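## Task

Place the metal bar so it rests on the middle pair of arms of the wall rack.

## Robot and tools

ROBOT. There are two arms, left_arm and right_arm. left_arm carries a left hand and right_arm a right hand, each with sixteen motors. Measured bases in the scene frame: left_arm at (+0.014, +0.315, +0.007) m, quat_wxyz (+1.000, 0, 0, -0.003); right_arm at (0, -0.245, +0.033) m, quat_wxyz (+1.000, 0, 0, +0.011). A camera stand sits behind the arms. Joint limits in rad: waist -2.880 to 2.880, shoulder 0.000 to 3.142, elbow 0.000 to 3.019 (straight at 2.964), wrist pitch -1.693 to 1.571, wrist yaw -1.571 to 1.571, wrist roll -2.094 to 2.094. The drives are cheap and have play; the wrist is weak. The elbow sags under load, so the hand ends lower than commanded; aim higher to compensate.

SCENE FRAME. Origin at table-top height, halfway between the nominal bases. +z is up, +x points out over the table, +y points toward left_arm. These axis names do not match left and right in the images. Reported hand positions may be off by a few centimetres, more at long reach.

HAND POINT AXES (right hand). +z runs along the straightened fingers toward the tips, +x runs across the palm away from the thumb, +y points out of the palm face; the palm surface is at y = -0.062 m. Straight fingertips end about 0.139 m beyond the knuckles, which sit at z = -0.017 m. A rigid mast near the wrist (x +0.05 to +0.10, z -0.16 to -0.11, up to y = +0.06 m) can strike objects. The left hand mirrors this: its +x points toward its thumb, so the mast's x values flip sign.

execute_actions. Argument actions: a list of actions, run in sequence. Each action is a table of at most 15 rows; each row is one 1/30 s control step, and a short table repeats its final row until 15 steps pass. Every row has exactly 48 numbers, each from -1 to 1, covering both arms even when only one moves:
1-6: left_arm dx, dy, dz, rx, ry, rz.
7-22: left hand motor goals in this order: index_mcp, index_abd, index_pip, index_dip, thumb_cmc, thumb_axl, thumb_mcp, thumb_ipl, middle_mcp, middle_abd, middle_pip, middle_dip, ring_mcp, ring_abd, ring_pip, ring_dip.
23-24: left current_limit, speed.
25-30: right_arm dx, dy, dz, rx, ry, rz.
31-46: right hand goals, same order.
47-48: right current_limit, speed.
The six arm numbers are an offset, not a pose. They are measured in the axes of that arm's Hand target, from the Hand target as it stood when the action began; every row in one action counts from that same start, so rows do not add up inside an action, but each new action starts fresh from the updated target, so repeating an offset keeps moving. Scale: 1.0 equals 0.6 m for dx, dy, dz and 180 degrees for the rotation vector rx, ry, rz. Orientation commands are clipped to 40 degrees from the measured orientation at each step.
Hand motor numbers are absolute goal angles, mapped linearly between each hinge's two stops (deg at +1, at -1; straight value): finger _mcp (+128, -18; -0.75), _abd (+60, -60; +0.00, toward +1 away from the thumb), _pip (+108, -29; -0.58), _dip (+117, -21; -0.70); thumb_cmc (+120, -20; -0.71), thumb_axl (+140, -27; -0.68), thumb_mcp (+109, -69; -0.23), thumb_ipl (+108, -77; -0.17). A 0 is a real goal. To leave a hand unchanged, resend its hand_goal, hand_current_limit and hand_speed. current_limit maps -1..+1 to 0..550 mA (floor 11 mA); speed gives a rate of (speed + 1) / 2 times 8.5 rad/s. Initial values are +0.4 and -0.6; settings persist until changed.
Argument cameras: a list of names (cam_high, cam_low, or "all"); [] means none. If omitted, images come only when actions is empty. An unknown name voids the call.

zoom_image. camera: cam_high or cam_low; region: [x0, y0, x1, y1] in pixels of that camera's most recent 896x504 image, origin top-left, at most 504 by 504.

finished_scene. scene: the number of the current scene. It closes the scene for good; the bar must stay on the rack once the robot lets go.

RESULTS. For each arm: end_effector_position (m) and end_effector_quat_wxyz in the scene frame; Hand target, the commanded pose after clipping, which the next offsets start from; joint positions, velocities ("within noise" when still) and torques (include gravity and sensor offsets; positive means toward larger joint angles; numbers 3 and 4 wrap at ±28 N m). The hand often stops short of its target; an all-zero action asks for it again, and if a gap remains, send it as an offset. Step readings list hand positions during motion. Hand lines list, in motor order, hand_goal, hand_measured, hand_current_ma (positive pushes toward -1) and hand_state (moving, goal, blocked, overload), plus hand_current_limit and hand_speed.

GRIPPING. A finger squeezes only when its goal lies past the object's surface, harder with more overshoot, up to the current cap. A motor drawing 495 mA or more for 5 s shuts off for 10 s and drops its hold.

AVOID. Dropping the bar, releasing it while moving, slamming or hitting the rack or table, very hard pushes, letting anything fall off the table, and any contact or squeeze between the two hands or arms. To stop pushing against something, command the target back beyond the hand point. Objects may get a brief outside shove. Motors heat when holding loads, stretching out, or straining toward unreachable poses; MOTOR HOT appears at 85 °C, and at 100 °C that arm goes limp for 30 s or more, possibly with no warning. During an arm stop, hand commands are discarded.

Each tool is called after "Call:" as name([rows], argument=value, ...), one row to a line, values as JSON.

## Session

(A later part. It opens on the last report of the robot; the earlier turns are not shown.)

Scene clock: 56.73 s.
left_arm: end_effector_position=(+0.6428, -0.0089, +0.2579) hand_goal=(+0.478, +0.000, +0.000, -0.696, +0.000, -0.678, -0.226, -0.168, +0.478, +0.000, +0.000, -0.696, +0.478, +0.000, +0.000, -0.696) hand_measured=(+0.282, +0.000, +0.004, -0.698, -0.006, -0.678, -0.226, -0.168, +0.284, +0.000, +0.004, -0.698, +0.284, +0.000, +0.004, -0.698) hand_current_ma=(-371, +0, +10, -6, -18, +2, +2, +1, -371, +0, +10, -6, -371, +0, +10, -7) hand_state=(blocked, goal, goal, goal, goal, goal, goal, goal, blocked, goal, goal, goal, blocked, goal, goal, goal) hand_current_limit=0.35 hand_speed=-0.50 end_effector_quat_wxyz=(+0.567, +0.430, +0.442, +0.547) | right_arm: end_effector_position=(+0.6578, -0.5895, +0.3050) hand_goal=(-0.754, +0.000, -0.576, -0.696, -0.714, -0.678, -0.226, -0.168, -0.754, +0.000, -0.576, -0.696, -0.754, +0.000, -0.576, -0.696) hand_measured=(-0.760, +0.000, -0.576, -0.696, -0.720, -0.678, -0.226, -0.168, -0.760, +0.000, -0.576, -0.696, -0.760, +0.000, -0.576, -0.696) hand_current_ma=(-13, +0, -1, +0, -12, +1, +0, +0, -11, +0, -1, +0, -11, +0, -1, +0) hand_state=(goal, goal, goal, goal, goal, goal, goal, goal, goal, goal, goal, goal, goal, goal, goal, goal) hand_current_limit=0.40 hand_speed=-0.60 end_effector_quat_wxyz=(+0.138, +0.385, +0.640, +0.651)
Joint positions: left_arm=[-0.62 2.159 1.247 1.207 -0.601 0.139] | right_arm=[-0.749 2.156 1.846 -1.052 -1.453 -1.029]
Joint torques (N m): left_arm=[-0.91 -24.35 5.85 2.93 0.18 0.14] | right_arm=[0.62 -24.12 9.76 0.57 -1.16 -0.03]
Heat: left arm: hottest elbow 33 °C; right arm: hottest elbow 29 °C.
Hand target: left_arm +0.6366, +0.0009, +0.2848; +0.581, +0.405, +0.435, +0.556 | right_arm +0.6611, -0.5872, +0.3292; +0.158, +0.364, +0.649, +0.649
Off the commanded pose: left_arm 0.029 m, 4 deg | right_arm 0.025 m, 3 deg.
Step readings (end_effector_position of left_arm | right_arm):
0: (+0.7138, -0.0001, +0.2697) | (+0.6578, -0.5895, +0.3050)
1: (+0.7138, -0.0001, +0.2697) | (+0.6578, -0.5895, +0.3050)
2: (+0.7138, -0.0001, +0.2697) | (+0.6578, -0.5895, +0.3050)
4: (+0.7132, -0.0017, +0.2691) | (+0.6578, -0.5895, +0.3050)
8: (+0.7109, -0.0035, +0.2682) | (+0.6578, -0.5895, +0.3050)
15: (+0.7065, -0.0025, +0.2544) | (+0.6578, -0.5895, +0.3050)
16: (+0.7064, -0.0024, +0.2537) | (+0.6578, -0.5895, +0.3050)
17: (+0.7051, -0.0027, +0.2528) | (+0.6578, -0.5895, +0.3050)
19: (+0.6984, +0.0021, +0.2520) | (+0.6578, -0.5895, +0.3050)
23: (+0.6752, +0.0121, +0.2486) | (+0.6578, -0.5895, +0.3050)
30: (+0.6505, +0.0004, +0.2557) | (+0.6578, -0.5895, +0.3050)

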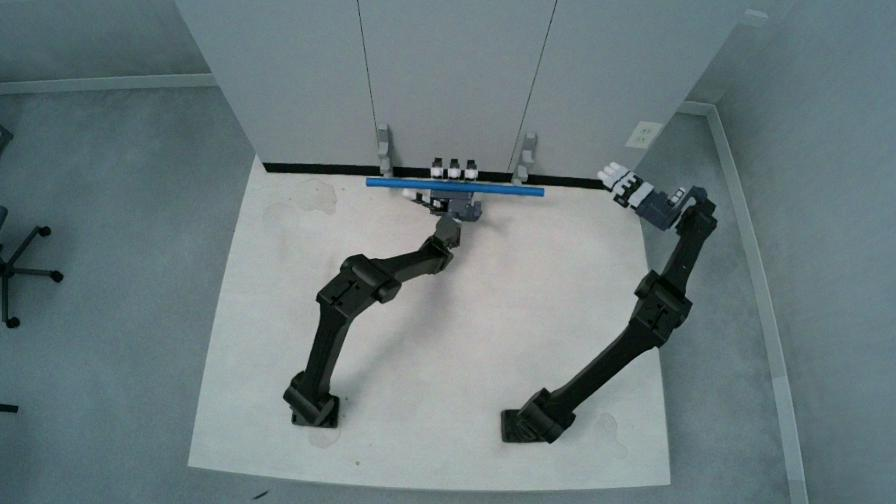

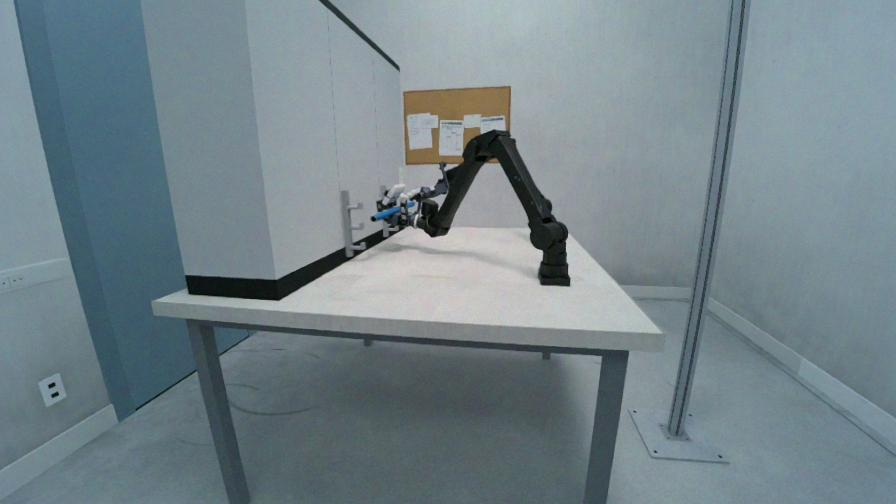

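Call:
execute_actions([
  [[0,0.018,-0.008,0.036,0.0007,0.0015,0.479,0,0.0,-0.696,0.0,-0.678,-0.226,-0.168,0.479,0,0.0,-0.696,0.479,0,0.0,-0.696,0.35,-0.5,0,0,0,0,0,0,-0.754,0,-0.576,-0.696,-0.714,-0.678,-0.226,-0.168,-0.754,0,-0.576,-0.696,-0.754,0,-0.576,-0.696,0.4,-0.6],[0,0.036,-0.016,0.072,0.0014,0.003,0.479,0,0.0,-0.696,0.0,-0.678,-0.226,-0.168,0.479,0,0.0,-0.696,0.479,0,0.0,-0.696,0.35,-0.5,0,0,0,0,0,0,-0.754,0,-0.576,-0.696,-0.714,-0.678,-0.226,-0.168,-0.754,0,-0.576,-0.696,-0.754,0,-0.576,-0.696,0.4,-0.6],[0,0.054,-0.024,0.108,0.002,0.0045,0.479,0,0.0,-0.696,0.0,-0.678,-0.226,-0.168,0.479,0,0.0,-0.696,0.479,0,0.0,-0.696,0.35,-0.5,0,0,0,0,0,0,-0.754,0,-0.576,-0.696,-0.714,-0.678,-0.226,-0.168,-0.754,0,-0.576,-0.696,-0.754,0,-0.576,-0.696,0.4,-0.6],[0,0.0705,-0.0306,0.1428,0.0027,0.0058,0.479,0,0.0,-0.696,0.0,-0.678,-0.226,-0.168,0.479,0,0.0,-0.696,0.479,0,0.0,-0.696,0.35,-0.5,0,0,0,0,0,0,-0.754,0,-0.576,-0.696,-0.714,-0.678,-0.226,-0.168,-0.754,0,-0.576,-0.696,-0.754,0,-0.576,-0.696,0.4,-0.6]],
  [[0,0.017,-0.019,0.048,0.0007,0.0015,0.479,0,0.0,-0.696,0.0,-0.678,-0.226,-0.168,0.479,0,0.0,-0.696,0.479,0,0.0,-0.696,0.35,-0.5,0,0,0,0,0,0,-0.754,0,-0.576,-0.696,-0.714,-0.678,-0.226,-0.168,-0.754,0,-0.576,-0.696,-0.754,0,-0.576,-0.696,0.4,-0.6],[0,0.034,-0.038,0.096,0.0014,0.003,0.479,0,0.0,-0.696,0.0,-0.678,-0.226,-0.168,0.479,0,0.0,-0.696,0.479,0,0.0,-0.696,0.35,-0.5,0,0,0,0,0,0,-0.754,0,-0.576,-0.696,-0.714,-0.678,-0.226,-0.168,-0.754,0,-0.576,-0.696,-0.754,0,-0.576,-0.696,0.4,-0.6],[0,0.050,-0.058,0.1428,0.0027,0.0058,0.479,0,0.0,-0.696,0.0,-0.678,-0.226,-0.168,0.479,0,0.0,-0.696,0.479,0,0.0,-0.696,0.35,-0.5,0,0,0,0,0,0,-0.754,0,-0.576,-0.696,-0.714,-0.678,-0.226,-0.168,-0.754,0,-0.576,-0.696,-0.754,0,-0.576,-0.696,0.4,-0.6]],
  [[0,0.006,-0.015,0.048,0.0007,0.0015,0.479,0,0.0,-0.696,0.0,-0.678,-0.226,-0.168,0.479,0,0.0,-0.696,0.479,0,0.0,-0.696,0.35,-0.5,0,0,0,0,0,0,-0.754,0,-0.576,-0.696,-0.714,-0.678,-0.226,-0.168,-0.754,0,-0.576,-0.696,-0.754,0,-0.576,-0.696,0.4,-0.6],[0,0.012,-0.031,0.096,0.0014,0.003,0.479,0,0.0,-0.696,0.0,-0.678,-0.226,-0.168,0.479,0,0.0,-0.696,0.479,0,0.0,-0.696,0.35,-0.5,0,0,0,0,0,0,-0.754,0,-0.576,-0.696,-0.714,-0.678,-0.226,-0.168,-0.754,0,-0.576,-0.696,-0.754,0,-0.576,-0.696,0.4,-0.6],[0,0.0183,-0.047,0.1428,0.0027,0.0058,0.479,0,0.0,-0.696,0.0,-0.678,-0.226,-0.168,0.479,0,0.0,-0.696,0.479,0,0.0,-0.696,0.35,-0.5,0,0,0,0,0,0,-0.754,0,-0.576,-0.696,-0.714,-0.678,-0.226,-0.168,-0.754,0,-0.576,-0.696,-0.754,0,-0.576,-0.696,0.4,-0.6]],
], cameras=["all"])

Call:
zoom_image(camera="cam_low", region=[340, 130, 480, 270])

Call:
zoom_image(camera="cam_high", region=[350, 110, 560, 230])

Scene clock: 59.77 s.
left_arm: end_effector_position=(+0.5466, +0.0026, +0.3424) hand_goal=(+0.478, +0.000, +0.000, -0.696, +0.000, -0.678, -0.226, -0.168, +0.478, +0.000, +0.000, -0.696, +0.478, +0.000, +0.000, -0.696) hand_measured=(+0.280, +0.000, +0.000, -0.698, -0.006, -0.678, -0.224, -0.168, +0.282, +0.000, +0.000, -0.698, +0.284, +0.000, +0.000, -0.698) hand_current_ma=(-371, +0, +2, -6, -17, +2, +7, +1, -371, +0, +2, -6, -371, +0, +2, -7) hand_state=(blocked, goal, goal, goal, goal, goal, goal, goal, blocked, goal, goal, goal, blocked, goal, goal, goal) hand_current_limit=0.35 hand_speed=-0.50 end_effector_quat_wxyz=(+0.159, +0.704, +0.668, +0.184) | right_arm: end_effector_position=(+0.6578, -0.5895, +0.3050) hand_goal=(-0.754, +0.000, -0.576, -0.696, -0.714, -0.678, -0.226, -0.168, -0.754, +0.000, -0.576, -0.696, -0.754, +0.000, -0.576, -0.696) hand_measured=(-0.760, +0.000, -0.576, -0.696, -0.720, -0.678, -0.226, -0.168, -0.760, +0.000, -0.576, -0.696, -0.760, +0.000, -0.576, -0.696) hand_current_ma=(-13, +0, -1, +0, -12, +1, +0, +0, -11, +0, -1, +0, -11, +0, -1, +0) hand_state=(goal, goal, goal, goal, goal, goal, goal, goal, goal, goal, goal, goal, goal, goal, goal, goal) hand_current_limit=0.40 hand_speed=-0.60 end_effector_quat_wxyz=(+0.138, +0.385, +0.640, +0.651)
Joint positions: left_arm=[-0.719 1.581 1.602 -1.226 -0.335 -0.611] | right_arm=[-0.749 2.156 1.846 -1.052 -1.453 -1.029]
Joint torques (N m): left_arm=[-0.38 -16.26 13.89 0.68 -0.32 -0.08] | right_arm=[0.5 -24 9.8 0.51 -1.15 -0.03]
Heat: left arm: hottest elbow 33 °C; right arm: hottest shoulder 29 °C.
Hand target: left_arm +0.5596, +0.0044, +0.3796; +0.183, +0.683, +0.683, +0.183 | right_arm +0.6611, -0.5872, +0.3292; +0.158, +0.364, +0.649, +0.649
Off the commanded pose: left_arm 0.039 m, 4 deg | right_arm 0.025 m, 3 deg.
Step readings (end_effector_position of left_arm | right_arm):
0: (+0.6428, -0.0089, +0.2579) | (+0.6578, -0.5895, +0.3050)
1: (+0.6426, -0.0085, +0.2572) | (+0.6578, -0.5895, +0.3050)
2: (+0.6421, -0.0075, +0.2566) | (+0.6578, -0.5895, +0.3050)
4: (+0.6395, -0.0027, +0.2516) | (+0.6578, -0.5895, +0.3050)
8: (+0.6222, +0.0143, +0.2572) | (+0.6578, -0.5895, +0.3050)
15: (+0.6020, +0.0097, +0.3196) | (+0.6578, -0.5895, +0.3050)
16: (+0.5996, +0.0079, +0.3221) | (+0.6578, -0.5895, +0.3050)
17: (+0.5975, +0.0061, +0.3218) | (+0.6578, -0.5895, +0.3050)
19: (+0.5942, +0.0029, +0.3118) | (+0.6578, -0.5895, +0.3050)
23: (+0.5759, +0.0013, +0.2987) | (+0.6578, -0.5895, +0.3050)
30: (+0.5616, +0.0075, +0.3116) | (+0.6578, -0.5895, +0.3050)
31: (+0.5622, +0.0071, +0.3133) | (+0.6578, -0.5895, +0.3050)
32: (+0.5628, +0.0068, +0.3132) | (+0.6578, -0.5895, +0.3050)
34: (+0.5607, +0.0050, +0.3078) | (+0.6578, -0.5895, +0.3050)
38: (+0.5478, +0.0069, +0.3080) | (+0.6578, -0.5895, +0.3050)
45: (+0.5409, +0.0048, +0.3599) | (+0.6578, -0.5895, +0.3050)

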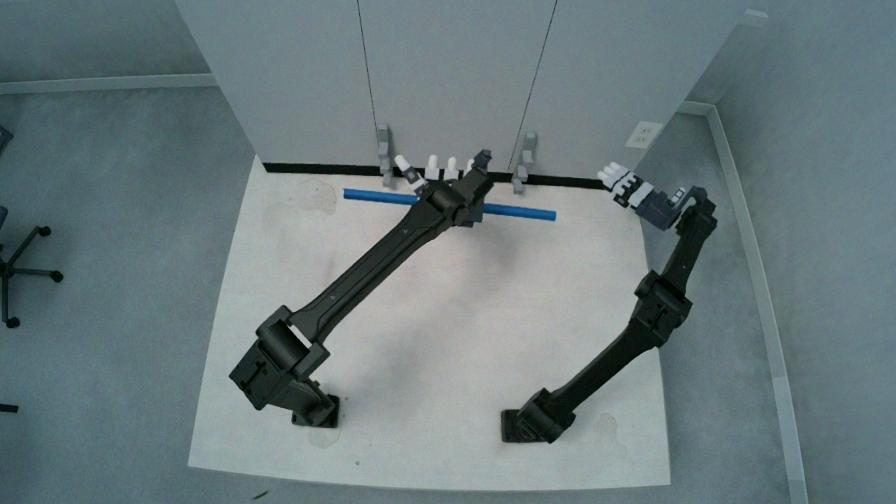

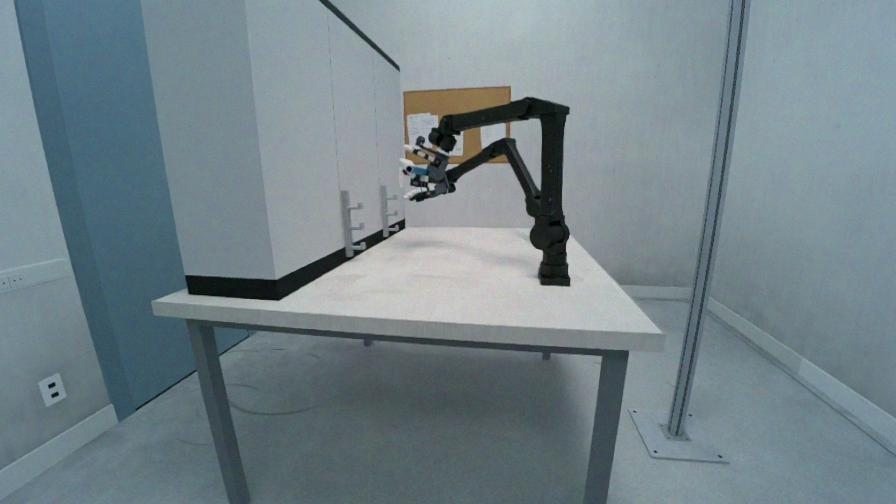

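Scaled by 3.600.

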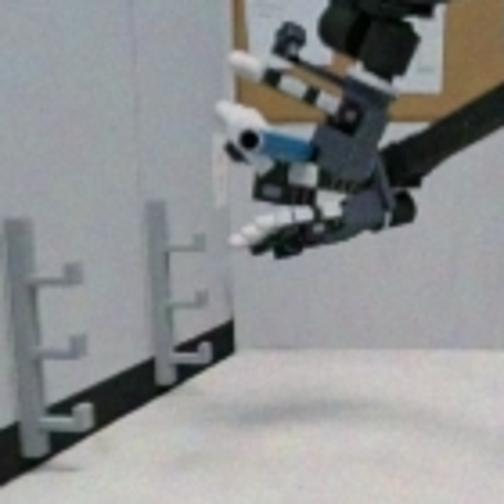

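Scaled by 2.400.

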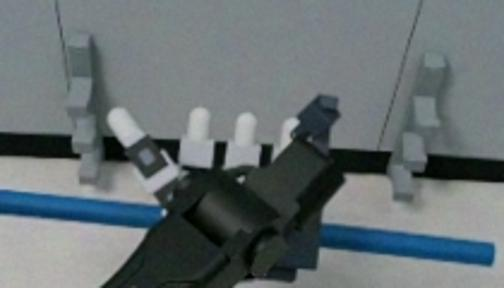

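Call:
execute_actions([
  [[0,0,0,0,0,0,0.25,0,0.85,-0.696,0.0,-0.678,-0.226,-0.168,0.25,0,0.85,-0.696,0.25,0,0.85,-0.696,0.35,-0.5,0,0,0,0,0,0,-0.754,0,-0.576,-0.696,-0.714,-0.678,-0.226,-0.168,-0.754,0,-0.576,-0.696,-0.754,0,-0.576,-0.696,0.4,-0.6]],
  [[0,0,0,0,0,0,-0.2,0,0.85,-0.696,0.0,-0.678,-0.226,-0.168,-0.2,0,0.85,-0.696,-0.2,0,0.85,-0.696,0.35,-0.9,0,0,0,0,0,0,-0.754,0,-0.576,-0.696,-0.714,-0.678,-0.226,-0.168,-0.754,0,-0.576,-0.696,-0.754,0,-0.576,-0.696,0.4,-0.6]],
  [[0,0,0,0,0,0,-0.2,0,0.85,-0.696,0.0,-0.678,-0.226,-0.168,-0.2,0,0.85,-0.696,-0.2,0,0.85,-0.696,0.35,-0.9,0,0,0,0,0,0,-0.754,0,-0.576,-0.696,-0.714,-0.678,-0.226,-0.168,-0.754,0,-0.576,-0.696,-0.754,0,-0.576,-0.696,0.4,-0.6]],
  [[0,0,0,0,0,0,-0.2,0,0.85,-0.696,0.0,-0.678,-0.226,-0.168,-0.2,0,0.85,-0.696,-0.2,0,0.85,-0.696,0.35,-0.9,0,0,0,0,0,0,-0.754,0,-0.576,-0.696,-0.714,-0.678,-0.226,-0.168,-0.754,0,-0.576,-0.696,-0.754,0,-0.576,-0.696,0.4,-0.6]],
], cameras=["all"])

Call:
zoom_image(camera="cam_low", region=[340, 130, 480, 270])

Call:
zoom_image(camera="cam_high", region=[330, 110, 570, 230])

Scene clock: 62.40 s.
left_arm: end_effector_position=(+0.5444, +0.0048, +0.3452) hand_goal=(-0.200, +0.000, +0.850, -0.696, +0.000, -0.678, -0.226, -0.168, -0.200, +0.000, +0.850, -0.696, -0.200, +0.000, +0.850, -0.696) hand_measured=(-0.208, +0.000, +0.848, -0.698, -0.006, -0.678, -0.224, -0.168, -0.208, +0.000, +0.848, -0.698, -0.210, +0.000, +0.848, -0.698) hand_current_ma=(-29, +0, -8, -6, -17, +2, +7, +1, -32, +0, -7, -6, -34, +0, -7, -7) hand_state=(goal, goal, goal, goal, goal, goal, goal, goal, goal, goal, goal, goal, goal, goal, goal, goal) hand_current_limit=0.35 hand_speed=-0.90 end_effector_quat_wxyz=(+0.151, +0.702, +0.672, +0.181) | right_arm: end_effector_position=(+0.6578, -0.5895, +0.3050) hand_goal=(-0.754, +0.000, -0.576, -0.696, -0.714, -0.678, -0.226, -0.168, -0.754, +0.000, -0.576, -0.696, -0.754, +0.000, -0.576, -0.696) hand_measured=(-0.760, +0.000, -0.576, -0.696, -0.720, -0.678, -0.226, -0.168, -0.760, +0.000, -0.576, -0.696, -0.760, +0.000, -0.576, -0.696) hand_current_ma=(-13, +0, -1, +0, -12, +1, +0, +0, -11, +0, -1, +0, -11, +0, -1, +0) hand_state=(goal, goal, goal, goal, goal, goal, goal, goal, goal, goal, goal, goal, goal, goal, goal, goal) hand_current_limit=0.40 hand_speed=-0.60 end_effector_quat_wxyz=(+0.138, +0.385, +0.640, +0.651)
Joint positions: left_arm=[-0.719 1.584 1.62 -1.259 -0.332 -0.623] | right_arm=[-0.749 2.156 1.846 -1.052 -1.453 -1.029]
Joint torques (N m): left_arm=[-0.67 -15.33 14.61 0.62 -0.36 -0.1] | right_arm=[0.67 -24.18 9.72 0.59 -1.15 -0.04]
Heat: left arm: hottest elbow 34 °C; right arm: hottest shoulder 29 °C.
Hand target: left_arm +0.5596, +0.0044, +0.3796; +0.183, +0.683, +0.683, +0.183 | right_arm +0.6611, -0.5872, +0.3292; +0.158, +0.364, +0.649, +0.649
Off the commanded pose: left_arm 0.038 m, 4 deg | right_arm 0.025 m, 3 deg.
Step readings (end_effector_position of left_arm | right_arm):
0: (+0.5466, +0.0026, +0.3424) | (+0.6578, -0.5895, +0.3050)
1: (+0.5464, +0.0028, +0.3422) | (+0.6578, -0.5895, +0.3050)
2: (+0.5459, +0.0033, +0.3418) | (+0.6578, -0.5895, +0.3050)
4: (+0.5449, +0.0040, +0.3420) | (+0.6578, -0.5895, +0.3050)
8: (+0.5440, +0.0052, +0.3435) | (+0.6578, -0.5895, +0.3050)
15: (+0.5443, +0.0051, +0.3468) | (+0.6578, -0.5895, +0.3050)
16: (+0.5441, +0.0050, +0.3472) | (+0.6578, -0.5895, +0.3050)
17: (+0.5441, +0.0050, +0.3472) | (+0.6578, -0.5895, +0.3050)
19: (+0.5441, +0.0050, +0.3472) | (+0.6578, -0.5895, +0.3050)
23: (+0.5444, +0.0048, +0.3463) | (+0.6578, -0.5895, +0.3050)
30: (+0.5446, +0.0046, +0.3454) | (+0.6578, -0.5895, +0.3050)
31: (+0.5446, +0.0046, +0.3454) | (+0.6578, -0.5895, +0.3050)
32: (+0.5446, +0.0046, +0.3454) | (+0.6578, -0.5895, +0.3050)
34: (+0.5446, +0.0046, +0.3454) | (+0.6578, -0.5895, +0.3050)
38: (+0.5444, +0.0048, +0.3452) | (+0.6578, -0.5895, +0.3050)
45: (+0.5444, +0.0048, +0.3452) | (+0.6578, -0.5895, +0.3050)
46: (+0.5444, +0.0048, +0.3452) | (+0.6578, -0.5895, +0.3050)
47: (+0.5444, +0.0048, +0.3452) | (+0.6578, -0.5895, +0.3050)
49: (+0.5444, +0.0048, +0.3452) | (+0.6578, -0.5895, +0.3050)
53: (+0.5444, +0.0048, +0.3452) | (+0.6578, -0.5895, +0.3050)
60: (+0.5444, +0.0048, +0.3452) | (+0.6578, -0.5895, +0.3050)

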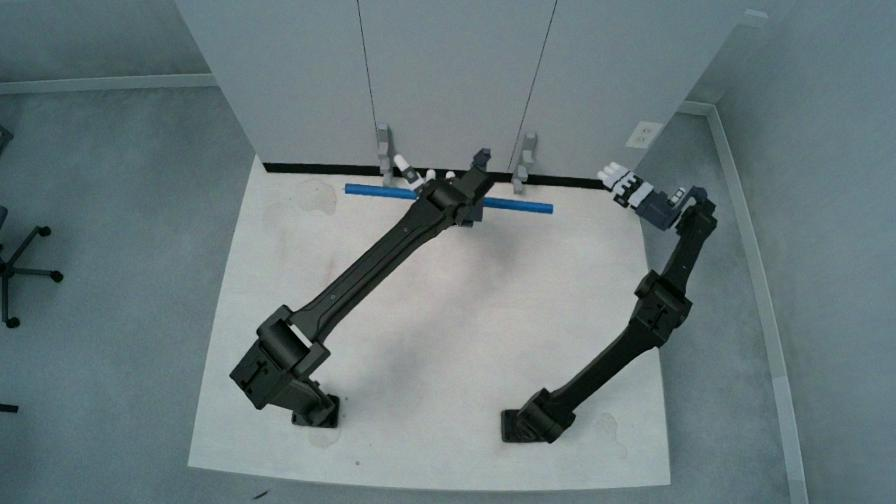

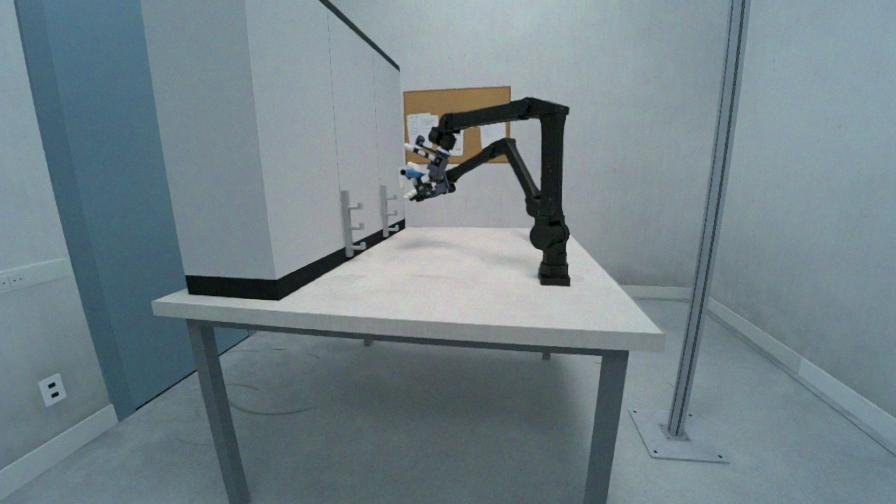

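Scaled by 3.600.

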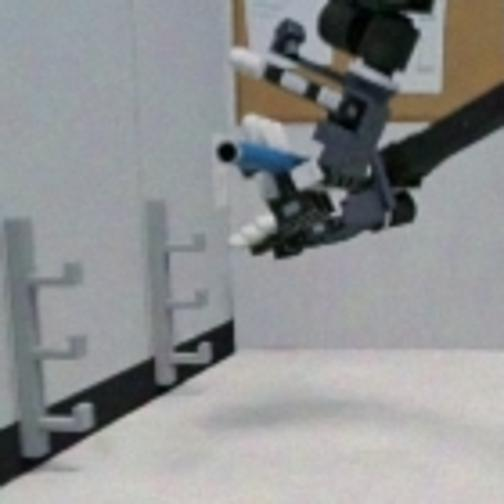

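Scaled by 2.100.

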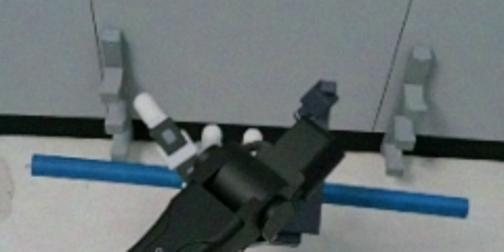

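Call:
execute_actions([
  [[0,0,0,-0.016,0,0,-0.23,0,0.83,-0.696,0.2,-0.678,-0.226,-0.168,-0.23,0,0.83,-0.696,-0.23,0,0.83,-0.696,0.3,-0.8,0,0,0,0,0,0,-0.754,0,-0.576,-0.696,-0.714,-0.678,-0.226,-0.168,-0.754,0,-0.576,-0.696,-0.754,0,-0.576,-0.696,0.4,-0.6],[0,0,0,-0.032,0,0,-0.26,0,0.81,-0.696,0.2,-0.678,-0.226,-0.168,-0.26,0,0.81,-0.696,-0.26,0,0.81,-0.696,0.3,-0.8,0,0,0,0,0,0,-0.754,0,-0.576,-0.696,-0.714,-0.678,-0.226,-0.168,-0.754,0,-0.576,-0.696,-0.754,0,-0.576,-0.696,0.4,-0.6],[0,0,0,-0.048,0,0,-0.29,0,0.79,-0.696,0.3,-0.678,-0.226,-0.168,-0.29,0,0.79,-0.696,-0.29,0,0.79,-0.696,0.3,-0.8,0,0,0,0,0,0,-0.754,0,-0.576,-0.696,-0.714,-0.678,-0.226,-0.168,-0.754,0,-0.576,-0.696,-0.754,0,-0.576,-0.696,0.4,-0.6],[0,0,0,-0.065,0,0,-0.32,0,0.77,-0.696,0.3,-0.678,-0.226,-0.168,-0.32,0,0.77,-0.696,-0.32,0,0.77,-0.696,0.3,-0.8,0,0,0,0,0,0,-0.754,0,-0.576,-0.696,-0.714,-0.678,-0.226,-0.168,-0.754,0,-0.576,-0.696,-0.754,0,-0.576,-0.696,0.4,-0.6],[0,0,0,-0.08,0,0,-0.35,0,0.75,-0.696,0.4,-0.678,-0.226,-0.168,-0.35,0,0.75,-0.696,-0.35,0,0.75,-0.696,0.3,-0.8,0,0,0,0,0,0,-0.754,0,-0.576,-0.696,-0.714,-0.678,-0.226,-0.168,-0.754,0,-0.576,-0.696,-0.754,0,-0.576,-0.696,0.4,-0.6],[0,0,0,-0.0972,0,0,-0.39,0,0.72,-0.696,0.4,-0.678,-0.226,-0.168,-0.39,0,0.72,-0.696,-0.39,0,0.72,-0.696,0.3,-0.8,0,0,0,0,0,0,-0.754,0,-0.576,-0.696,-0.714,-0.678,-0.226,-0.168,-0.754,0,-0.576,-0.696,-0.754,0,-0.576,-0.696,0.4,-0.6]],
  [[0,0,0,-0.016,0,0,-0.42,0,0.70,-0.696,0.571,-0.678,-0.226,-0.168,-0.42,0,0.70,-0.696,-0.42,0,0.70,-0.696,0.3,-0.8,0,0,0,0,0,0,-0.754,0,-0.576,-0.696,-0.714,-0.678,-0.226,-0.168,-0.754,0,-0.576,-0.696,-0.754,0,-0.576,-0.696,0.4,-0.6],[0,0,0,-0.032,0,0,-0.45,0,0.68,-0.696,0.571,-0.678,-0.226,-0.168,-0.45,0,0.68,-0.696,-0.45,0,0.68,-0.696,0.3,-0.8,0,0,0,0,0,0,-0.754,0,-0.576,-0.696,-0.714,-0.678,-0.226,-0.168,-0.754,0,-0.576,-0.696,-0.754,0,-0.576,-0.696,0.4,-0.6],[0,0,0,-0.048,0,0,-0.48,0,0.66,-0.696,0.571,-0.678,-0.226,-0.168,-0.48,0,0.66,-0.696,-0.48,0,0.66,-0.696,0.3,-0.8,0,0,0,0,0,0,-0.754,0,-0.576,-0.696,-0.714,-0.678,-0.226,-0.168,-0.754,0,-0.576,-0.696,-0.754,0,-0.576,-0.696,0.4,-0.6],[0,0,0,-0.065,0,0,-0.52,0,0.64,-0.696,0.571,-0.678,-0.226,-0.168,-0.52,0,0.64,-0.696,-0.52,0,0.64,-0.696,0.3,-0.8,0,0,0,0,0,0,-0.754,0,-0.576,-0.696,-0.714,-0.678,-0.226,-0.168,-0.754,0,-0.576,-0.696,-0.754,0,-0.576,-0.696,0.4,-0.6],[0,0,0,-0.08,0,0,-0.56,0,0.62,-0.696,0.571,-0.678,-0.226,-0.168,-0.56,0,0.62,-0.696,-0.56,0,0.62,-0.696,0.3,-0.8,0,0,0,0,0,0,-0.754,0,-0.576,-0.696,-0.714,-0.678,-0.226,-0.168,-0.754,0,-0.576,-0.696,-0.754,0,-0.576,-0.696,0.4,-0.6],[0,0,0,-0.0972,0,0,-0.6,0,0.6,-0.696,0.571,-0.678,-0.226,-0.168,-0.6,0,0.6,-0.696,-0.6,0,0.6,-0.696,0.3,-0.8,0,0,0,0,0,0,-0.754,0,-0.576,-0.696,-0.714,-0.678,-0.226,-0.168,-0.754,0,-0.576,-0.696,-0.754,0,-0.576,-0.696,0.4,-0.6]],
], cameras=["all"])

Call:
zoom_image(camera="cam_low", region=[340, 130, 480, 270])

Call:
zoom_image(camera="cam_high", region=[330, 110, 570, 230])

Scene clock: 65.07 s.
left_arm: end_effector_position=(+0.5598, -0.0013, +0.3572) hand_goal=(-0.600, +0.000, +0.600, -0.696, +0.570, -0.678, -0.226, -0.168, -0.600, +0.000, +0.600, -0.696, -0.600, +0.000, +0.600, -0.696) hand_measured=(-0.610, +0.000, +0.600, -0.698, +0.568, -0.678, -0.224, -0.168, -0.610, +0.000, +0.600, -0.698, -0.610, +0.000, +0.600, -0.698) hand_current_ma=(-39, +0, +1, -6, -7, +2, +7, +1, -40, +0, +1, -6, -41, +0, +0, -7) hand_state=(goal, goal, goal, goal, goal, goal, goal, goal, goal, goal, goal, goal, goal, goal, goal, goal) hand_current_limit=0.30 hand_speed=-0.80 end_effector_quat_wxyz=(+0.352, +0.616, +0.599, +0.372) | right_arm: end_effector_position=(+0.6578, -0.5895, +0.3050) hand_goal=(-0.754, +0.000, -0.576, -0.696, -0.714, -0.678, -0.226, -0.168, -0.754, +0.000, -0.576, -0.696, -0.754, +0.000, -0.576, -0.696) hand_measured=(-0.760, +0.000, -0.576, -0.696, -0.720, -0.678, -0.226, -0.168, -0.760, +0.000, -0.576, -0.696, -0.760, +0.000, -0.576, -0.696) hand_current_ma=(-13, +0, -1, +0, -12, +1, +0, +0, -11, +0, -1, +0, -11, +0, -1, +0) hand_state=(goal, goal, goal, goal, goal, goal, goal, goal, goal, goal, goal, goal, goal, goal, goal, goal) hand_current_limit=0.40 hand_speed=-0.60 end_effector_quat_wxyz=(+0.138, +0.385, +0.640, +0.651)
Joint positions: left_arm=[-0.756 1.503 1.207 -0.353 -0.664 -0.396] | right_arm=[-0.749 2.156 1.846 -1.052 -1.453 -1.029]
Joint torques (N m): left_arm=[-1.32 -17.26 8.83 3.02 -0.89 0.09] | right_arm=[0.79 -23.82 9.73 0.51 -1.18 -0.03]
Heat: left arm: hottest elbow 34 °C; right arm: hottest shoulder 29 °C.
Hand target: left_arm +0.5596, +0.0044, +0.3796; +0.380, +0.597, +0.596, +0.380 | right_arm +0.6611, -0.5872, +0.3292; +0.158, +0.364, +0.649, +0.649
Off the commanded pose: left_arm 0.023 m, 4 deg | right_arm 0.025 m, 3 deg.
Step readings (end_effector_position of left_arm | right_arm):
0: (+0.5444, +0.0048, +0.3452) | (+0.6578, -0.5895, +0.3050)
1: (+0.5444, +0.0048, +0.3452) | (+0.6578, -0.5895, +0.3050)
2: (+0.5445, +0.0050, +0.3454) | (+0.6578, -0.5895, +0.3050)
4: (+0.5492, +0.0057, +0.3508) | (+0.6578, -0.5895, +0.3050)
8: (+0.5611, +0.0098, +0.3630) | (+0.6578, -0.5895, +0.3050)
15: (+0.5625, +0.0142, +0.3531) | (+0.6578, -0.5895, +0.3050)
16: (+0.5632, +0.0134, +0.3522) | (+0.6578, -0.5895, +0.3050)
17: (+0.5635, +0.0127, +0.3526) | (+0.6578, -0.5895, +0.3050)
19: (+0.5644, +0.0119, +0.3555) | (+0.6578, -0.5895, +0.3050)
23: (+0.5617, +0.0156, +0.3583) | (+0.6578, -0.5895, +0.3050)
30: (+0.5591, +0.0067, +0.3523) | (+0.6578, -0.5895, +0.3050)

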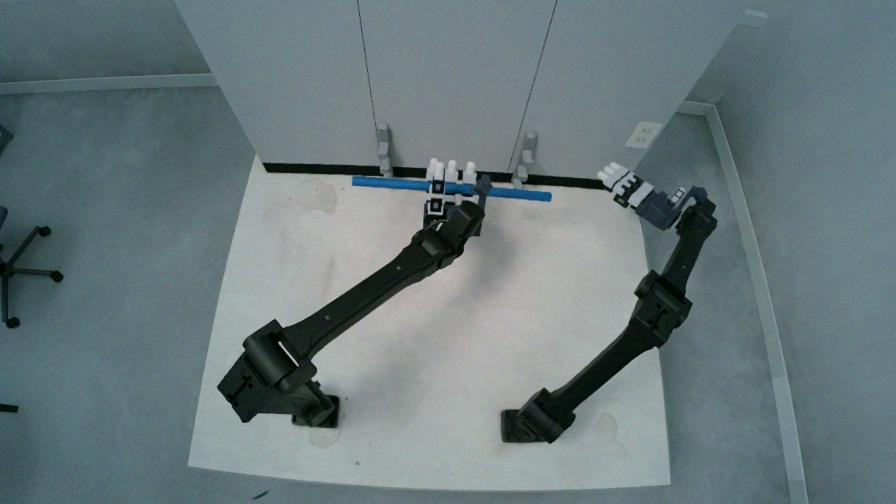

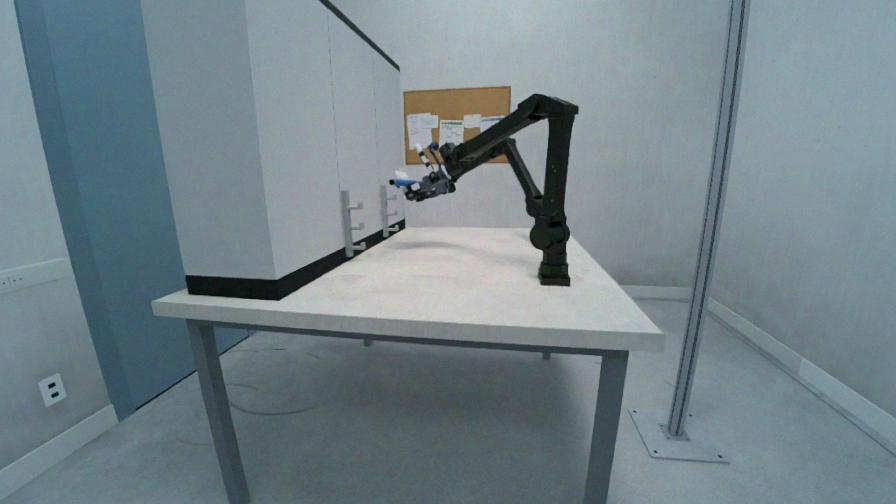

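Scaled by 3.600.

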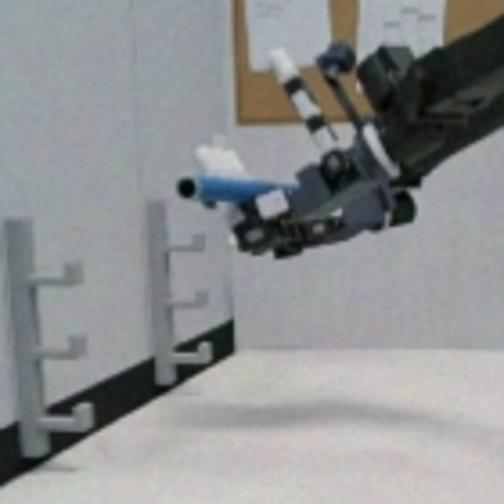

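Scaled by 2.100.

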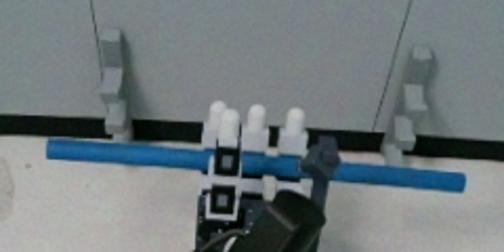

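Call:
execute_actions([
  [[0,0,0,0,0,0,-0.595,0,0.575,-0.696,0.571,-0.678,0.45,-0.1,-0.595,0,0.575,-0.3,-0.595,0,0.575,-0.3,0.25,-0.7,0,0,0,0,0,0,-0.754,0,-0.576,-0.696,-0.714,-0.678,-0.226,-0.168,-0.754,0,-0.576,-0.696,-0.754,0,-0.576,-0.696,0.4,-0.6]],
  [[0,0,0,0,0,0,-0.589,0,0.562,-0.696,0.571,-0.678,0.75,-0.1,-0.589,0,0.562,0.0,-0.589,0,0.562,0.0,0.2,-0.7,0,0,0,0,0,0,-0.754,0,-0.576,-0.696,-0.714,-0.678,-0.226,-0.168,-0.754,0,-0.576,-0.696,-0.754,0,-0.576,-0.696,0.4,-0.6]],
], cameras=["all"])

Scene clock: 67.80 s.
left_arm: end_effector_position=(+0.5599, -0.0023, +0.3574) hand_goal=(-0.590, +0.000, +0.562, -0.696, +0.570, -0.678, +0.750, -0.100, -0.590, +0.000, +0.562, +0.000, -0.590, +0.000, +0.562, +0.000) hand_measured=(-0.610, +0.000, +0.562, -0.698, +0.568, -0.678, +0.652, -0.116, -0.610, +0.000, +0.562, -0.002, -0.610, +0.000, +0.562, -0.002) hand_current_ma=(-83, +0, +2, -6, -7, +2, -330, -76, -83, +0, +2, -7, -84, +0, +1, -8) hand_state=(blocked, goal, goal, goal, goal, goal, blocked, goal, blocked, goal, goal, goal, blocked, goal, goal, goal) hand_current_limit=0.20 hand_speed=-0.70 end_effector_quat_wxyz=(+0.355, +0.616, +0.595, +0.374) | right_arm: end_effector_position=(+0.6578, -0.5895, +0.3050) hand_goal=(-0.754, +0.000, -0.576, -0.696, -0.714, -0.678, -0.226, -0.168, -0.754, +0.000, -0.576, -0.696, -0.754, +0.000, -0.576, -0.696) hand_measured=(-0.760, +0.000, -0.576, -0.696, -0.720, -0.678, -0.226, -0.168, -0.760, +0.000, -0.576, -0.696, -0.760, +0.000, -0.576, -0.696) hand_current_ma=(-13, +0, -1, +0, -12, +1, +0, +0, -11, +0, -1, +0, -11, +0, -1, +0) hand_state=(goal, goal, goal, goal, goal, goal, goal, goal, goal, goal, goal, goal, goal, goal, goal, goal) hand_current_limit=0.40 hand_speed=-0.60 end_effector_quat_wxyz=(+0.138, +0.385, +0.640, +0.651)
Joint positions: left_arm=[-0.756 1.503 1.201 -0.334 -0.664 -0.384] | right_arm=[-0.749 2.156 1.846 -1.052 -1.453 -1.029]
Joint torques (N m): left_arm=[-1.14 -17.2 8.9 3.02 -0.59 0.09] | right_arm=[0.62 -24 9.74 0.54 -1.16 -0.03]
Heat: left arm: hottest elbow 34 °C; right arm: hottest shoulder 29 °C.
Hand target: left_arm +0.5596, +0.0044, +0.3796; +0.380, +0.597, +0.596, +0.380 | right_arm +0.6611, -0.5872, +0.3292; +0.158, +0.364, +0.649, +0.649
Off the commanded pose: left_arm 0.023 m, 4 deg | right_arm 0.025 m, 3 deg.
Step readings (end_effector_position of left_arm | right_arm):
0: (+0.5598, -0.0013, +0.3572) | (+0.6578, -0.5895, +0.3050)
1: (+0.5598, -0.0013, +0.3572) | (+0.6578, -0.5895, +0.3050)
2: (+0.5599, -0.0014, +0.3575) | (+0.6578, -0.5895, +0.3050)
4: (+0.5602, -0.0019, +0.3587) | (+0.6578, -0.5895, +0.3050)
8: (+0.5605, -0.0025, +0.3602) | (+0.6578, -0.5895, +0.3050)
15: (+0.5599, -0.0022, +0.3574) | (+0.6578, -0.5895, +0.3050)
16: (+0.5599, -0.0022, +0.3574) | (+0.6578, -0.5895, +0.3050)
17: (+0.5599, -0.0022, +0.3574) | (+0.6578, -0.5895, +0.3050)
19: (+0.5599, -0.0022, +0.3574) | (+0.6578, -0.5895, +0.3050)
23: (+0.5599, -0.0023, +0.3574) | (+0.6578, -0.5895, +0.3050)
30: (+0.5599, -0.0023, +0.3574) | (+0.6578, -0.5895, +0.3050)

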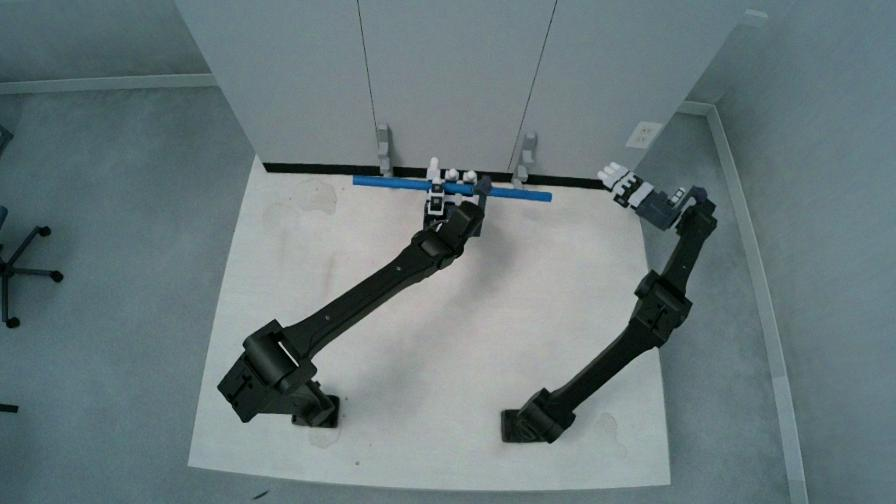

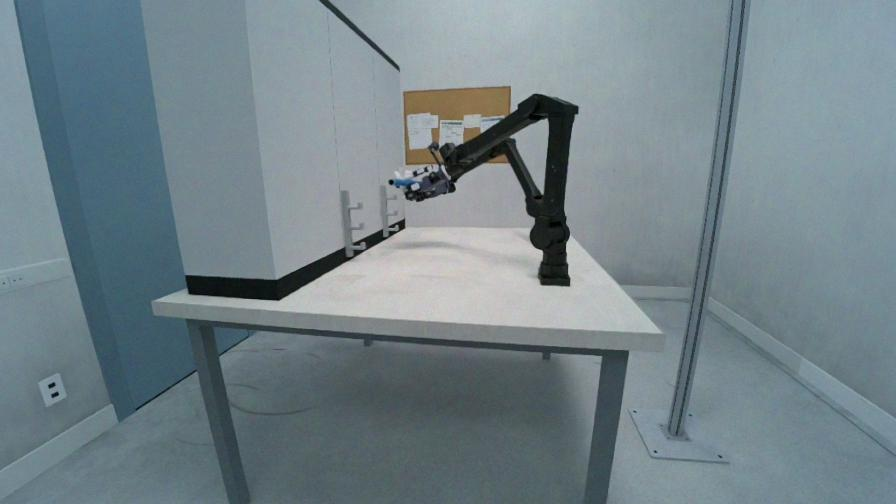

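Call:
zoom_image(camera="cam_high", region=[340, 110, 580, 245])

Call:
zoom_image(camera="cam_low", region=[320, 120, 520, 270])

Scaled by 2.100.

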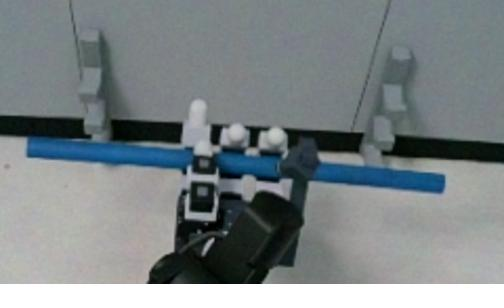

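Scaled by 2.520.

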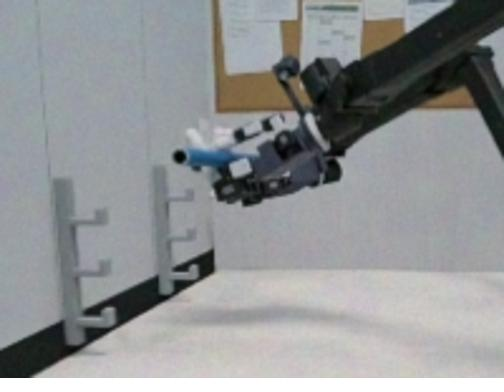

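Call:
execute_actions([
  [[0,0,0,0,0,0,-0.589,0,0.562,-0.696,0.571,-0.678,0.11,0.75,-0.589,0,0.562,0.0,-0.589,0,0.562,0.0,0.2,-0.4,0,0,0,0,0,0,-0.754,0,-0.576,-0.696,-0.714,-0.678,-0.226,-0.168,-0.754,0,-0.576,-0.696,-0.754,0,-0.576,-0.696,0.4,-0.6]],
  [[0,0,0,0,0,0,-0.589,0,0.562,-0.696,0.571,-0.678,0.34,0.66,-0.589,0,0.562,0.0,-0.589,0,0.562,0.0,0.2,-0.6,0,0,0,0,0,0,-0.754,0,-0.576,-0.696,-0.714,-0.678,-0.226,-0.168,-0.754,0,-0.576,-0.696,-0.754,0,-0.576,-0.696,0.4,-0.6]],
  [[0,0,0,0,0,0,-0.589,0,0.562,-0.696,0.571,-0.678,0.45,0.5,-0.589,0,0.562,0.0,-0.589,0,0.562,0.0,0.2,-0.7,0,0,0,0,0,0,-0.754,0,-0.576,-0.696,-0.714,-0.678,-0.226,-0.168,-0.754,0,-0.576,-0.696,-0.754,0,-0.576,-0.696,0.4,-0.6],[0,0,0,0,0,0,-0.589,0,0.562,-0.696,0.571,-0.678,0.45,0.5,-0.589,0,0.562,0.0,-0.589,0,0.562,0.0,0.2,-0.7,0,0,0,0,0,0,-0.754,0,-0.576,-0.696,-0.714,-0.678,-0.226,-0.168,-0.754,0,-0.576,-0.696,-0.754,0,-0.576,-0.696,0.4,-0.6],[0,0,0,0,0,0,-0.589,0,0.562,-0.696,0.571,-0.678,0.45,0.5,-0.589,0,0.562,0.0,-0.589,0,0.562,0.0,0.2,-0.7,0,0,0,0,0,0,-0.754,0,-0.576,-0.696,-0.714,-0.678,-0.226,-0.168,-0.754,0,-0.576,-0.696,-0.754,0,-0.576,-0.696,0.4,-0.6],[0,0,0,0,0,0,-0.589,0,0.562,-0.696,0.571,-0.678,0.5,0.38,-0.589,0,0.562,0.0,-0.589,0,0.562,0.0,0.2,-0.7,0,0,0,0,0,0,-0.754,0,-0.576,-0.696,-0.714,-0.678,-0.226,-0.168,-0.754,0,-0.576,-0.696,-0.754,0,-0.576,-0.696,0.4,-0.6],[0,0,0,0,0,0,-0.589,0,0.562,-0.696,0.571,-0.678,0.5,0.38,-0.589,0,0.562,0.0,-0.589,0,0.562,0.0,0.2,-0.7,0,0,0,0,0,0,-0.754,0,-0.576,-0.696,-0.714,-0.678,-0.226,-0.168,-0.754,0,-0.576,-0.696,-0.754,0,-0.576,-0.696,0.4,-0.6],[0,0,0,0,0,0,-0.589,0,0.562,-0.696,0.571,-0.678,0.5,0.38,-0.589,0,0.562,0.0,-0.589,0,0.562,0.0,0.2,-0.7,0,0,0,0,0,0,-0.754,0,-0.576,-0.696,-0.714,-0.678,-0.226,-0.168,-0.754,0,-0.576,-0.696,-0.754,0,-0.576,-0.696,0.4,-0.6],[0,0,0,0,0,0,-0.589,0,0.562,-0.696,0.571,-0.678,0.6,0.22,-0.589,0,0.562,0.0,-0.589,0,0.562,0.0,0.2,-0.7,0,0,0,0,0,0,-0.754,0,-0.576,-0.696,-0.714,-0.678,-0.226,-0.168,-0.754,0,-0.576,-0.696,-0.754,0,-0.576,-0.696,0.4,-0.6]],
], cameras=["all"])

Call:
zoom_image(camera="cam_high", region=[340, 110, 580, 245])

Call:
zoom_image(camera="cam_low", region=[370, 140, 470, 215])

Scene clock: 71.17 s.
left_arm: end_effector_position=(+0.5599, -0.0023, +0.3574) hand_goal=(-0.590, +0.000, +0.562, -0.696, +0.570, -0.678, +0.600, +0.220, -0.590, +0.000, +0.562, +0.000, -0.590, +0.000, +0.562, +0.000) hand_measured=(-0.632, +0.006, +0.546, -0.698, +0.568, -0.680, +0.548, +0.436, -0.618, +0.008, +0.550, -0.002, -0.610, +0.000, +0.562, -0.002) hand_current_ma=(-182, +20, -59, -6, -7, -4, -290, +330, -112, +23, -41, -7, -84, +0, -2, -8) hand_state=(blocked, goal, goal, goal, goal, goal, blocked, blocked, blocked, goal, goal, goal, blocked, goal, goal, goal) hand_current_limit=0.20 hand_speed=-0.70 end_effector_quat_wxyz=(+0.355, +0.616, +0.595, +0.374) | right_arm: end_effector_position=(+0.6578, -0.5895, +0.3050) hand_goal=(-0.754, +0.000, -0.576, -0.696, -0.714, -0.678, -0.226, -0.168, -0.754, +0.000, -0.576, -0.696, -0.754, +0.000, -0.576, -0.696) hand_measured=(-0.760, +0.000, -0.576, -0.696, -0.720, -0.678, -0.226, -0.168, -0.760, +0.000, -0.576, -0.696, -0.760, +0.000, -0.576, -0.696) hand_current_ma=(-13, +0, -1, +0, -12, +1, +0, +0, -11, +0, -1, +0, -11, +0, -1, +0) hand_state=(goal, goal, goal, goal, goal, goal, goal, goal, goal, goal, goal, goal, goal, goal, goal, goal) hand_current_limit=0.40 hand_speed=-0.60 end_effector_quat_wxyz=(+0.138, +0.385, +0.640, +0.651)
Joint positions: left_arm=[-0.756 1.503 1.201 -0.334 -0.664 -0.384] | right_arm=[-0.749 2.156 1.846 -1.052 -1.453 -1.029]
Joint torques (N m): left_arm=[-0.97 -17.26 8.83 3.07 -0.61 0.1] | right_arm=[0.73 -24 9.83 0.46 -1.17 -0.03]
Heat: left arm: hottest elbow 34 °C; right arm: hottest shoulder 29 °C.
Hand target: left_arm +0.5596, +0.0044, +0.3796; +0.380, +0.597, +0.596, +0.380 | right_arm +0.6611, -0.5872, +0.3292; +0.158, +0.364, +0.649, +0.649
Off the commanded pose: left_arm 0.023 m, 4 deg | right_arm 0.025 m, 3 deg.
Step readings (end_effector_position of left_arm | right_arm):
0: (+0.5599, -0.0023, +0.3574) | (+0.6578, -0.5895, +0.3050)
1: (+0.5599, -0.0023, +0.3574) | (+0.6578, -0.5895, +0.3050)
2: (+0.5599, -0.0023, +0.3574) | (+0.6578, -0.5895, +0.3050)
4: (+0.5599, -0.0023, +0.3574) | (+0.6578, -0.5895, +0.3050)
8: (+0.5599, -0.0023, +0.3574) | (+0.6578, -0.5895, +0.3050)
15: (+0.5599, -0.0023, +0.3574) | (+0.6578, -0.5895, +0.3050)
16: (+0.5599, -0.0023, +0.3574) | (+0.6578, -0.5895, +0.3050)
17: (+0.5599, -0.0023, +0.3574) | (+0.6578, -0.5895, +0.3050)
19: (+0.5599, -0.0023, +0.3574) | (+0.6578, -0.5895, +0.3050)
23: (+0.5599, -0.0023, +0.3574) | (+0.6578, -0.5895, +0.3050)
30: (+0.5599, -0.0023, +0.3574) | (+0.6578, -0.5895, +0.3050)
31: (+0.5599, -0.0023, +0.3574) | (+0.6578, -0.5895, +0.3050)
32: (+0.5599, -0.0023, +0.3574) | (+0.6578, -0.5895, +0.3050)
34: (+0.5599, -0.0023, +0.3574) | (+0.6578, -0.5895, +0.3050)
38: (+0.5599, -0.0023, +0.3574) | (+0.6578, -0.5895, +0.3050)
45: (+0.5599, -0.0023, +0.3574) | (+0.6578, -0.5895, +0.3050)

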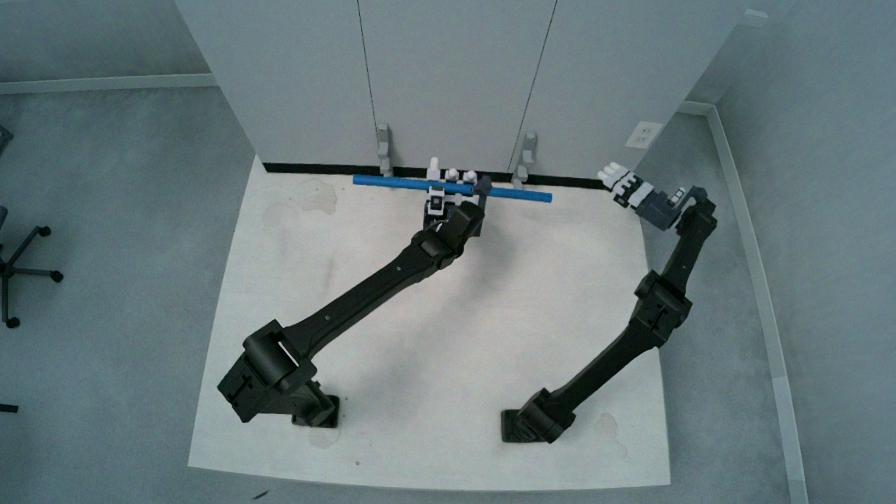

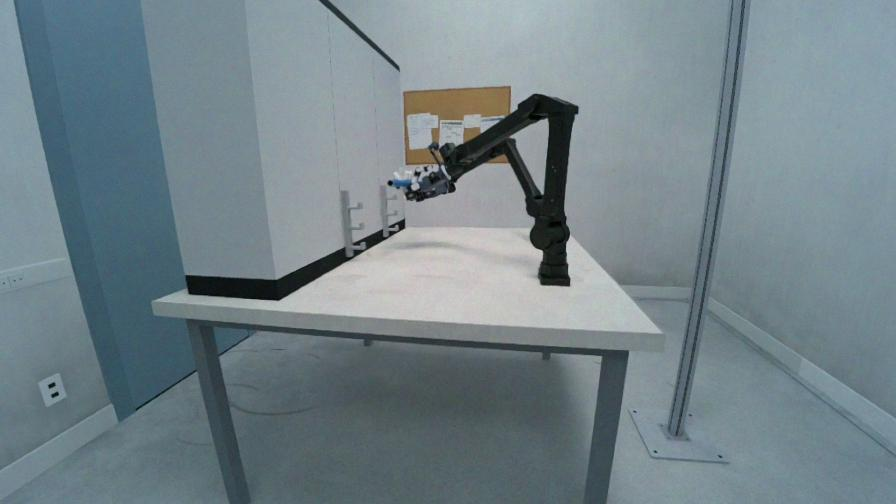

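Scaled by 2.100.

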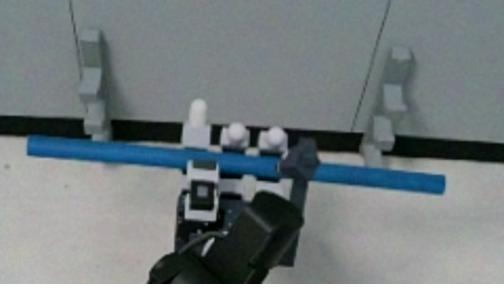

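Scaled by 5.040.

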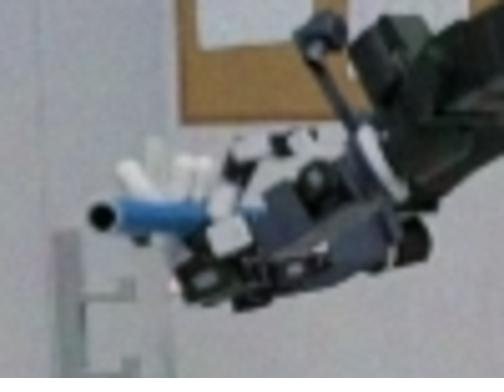

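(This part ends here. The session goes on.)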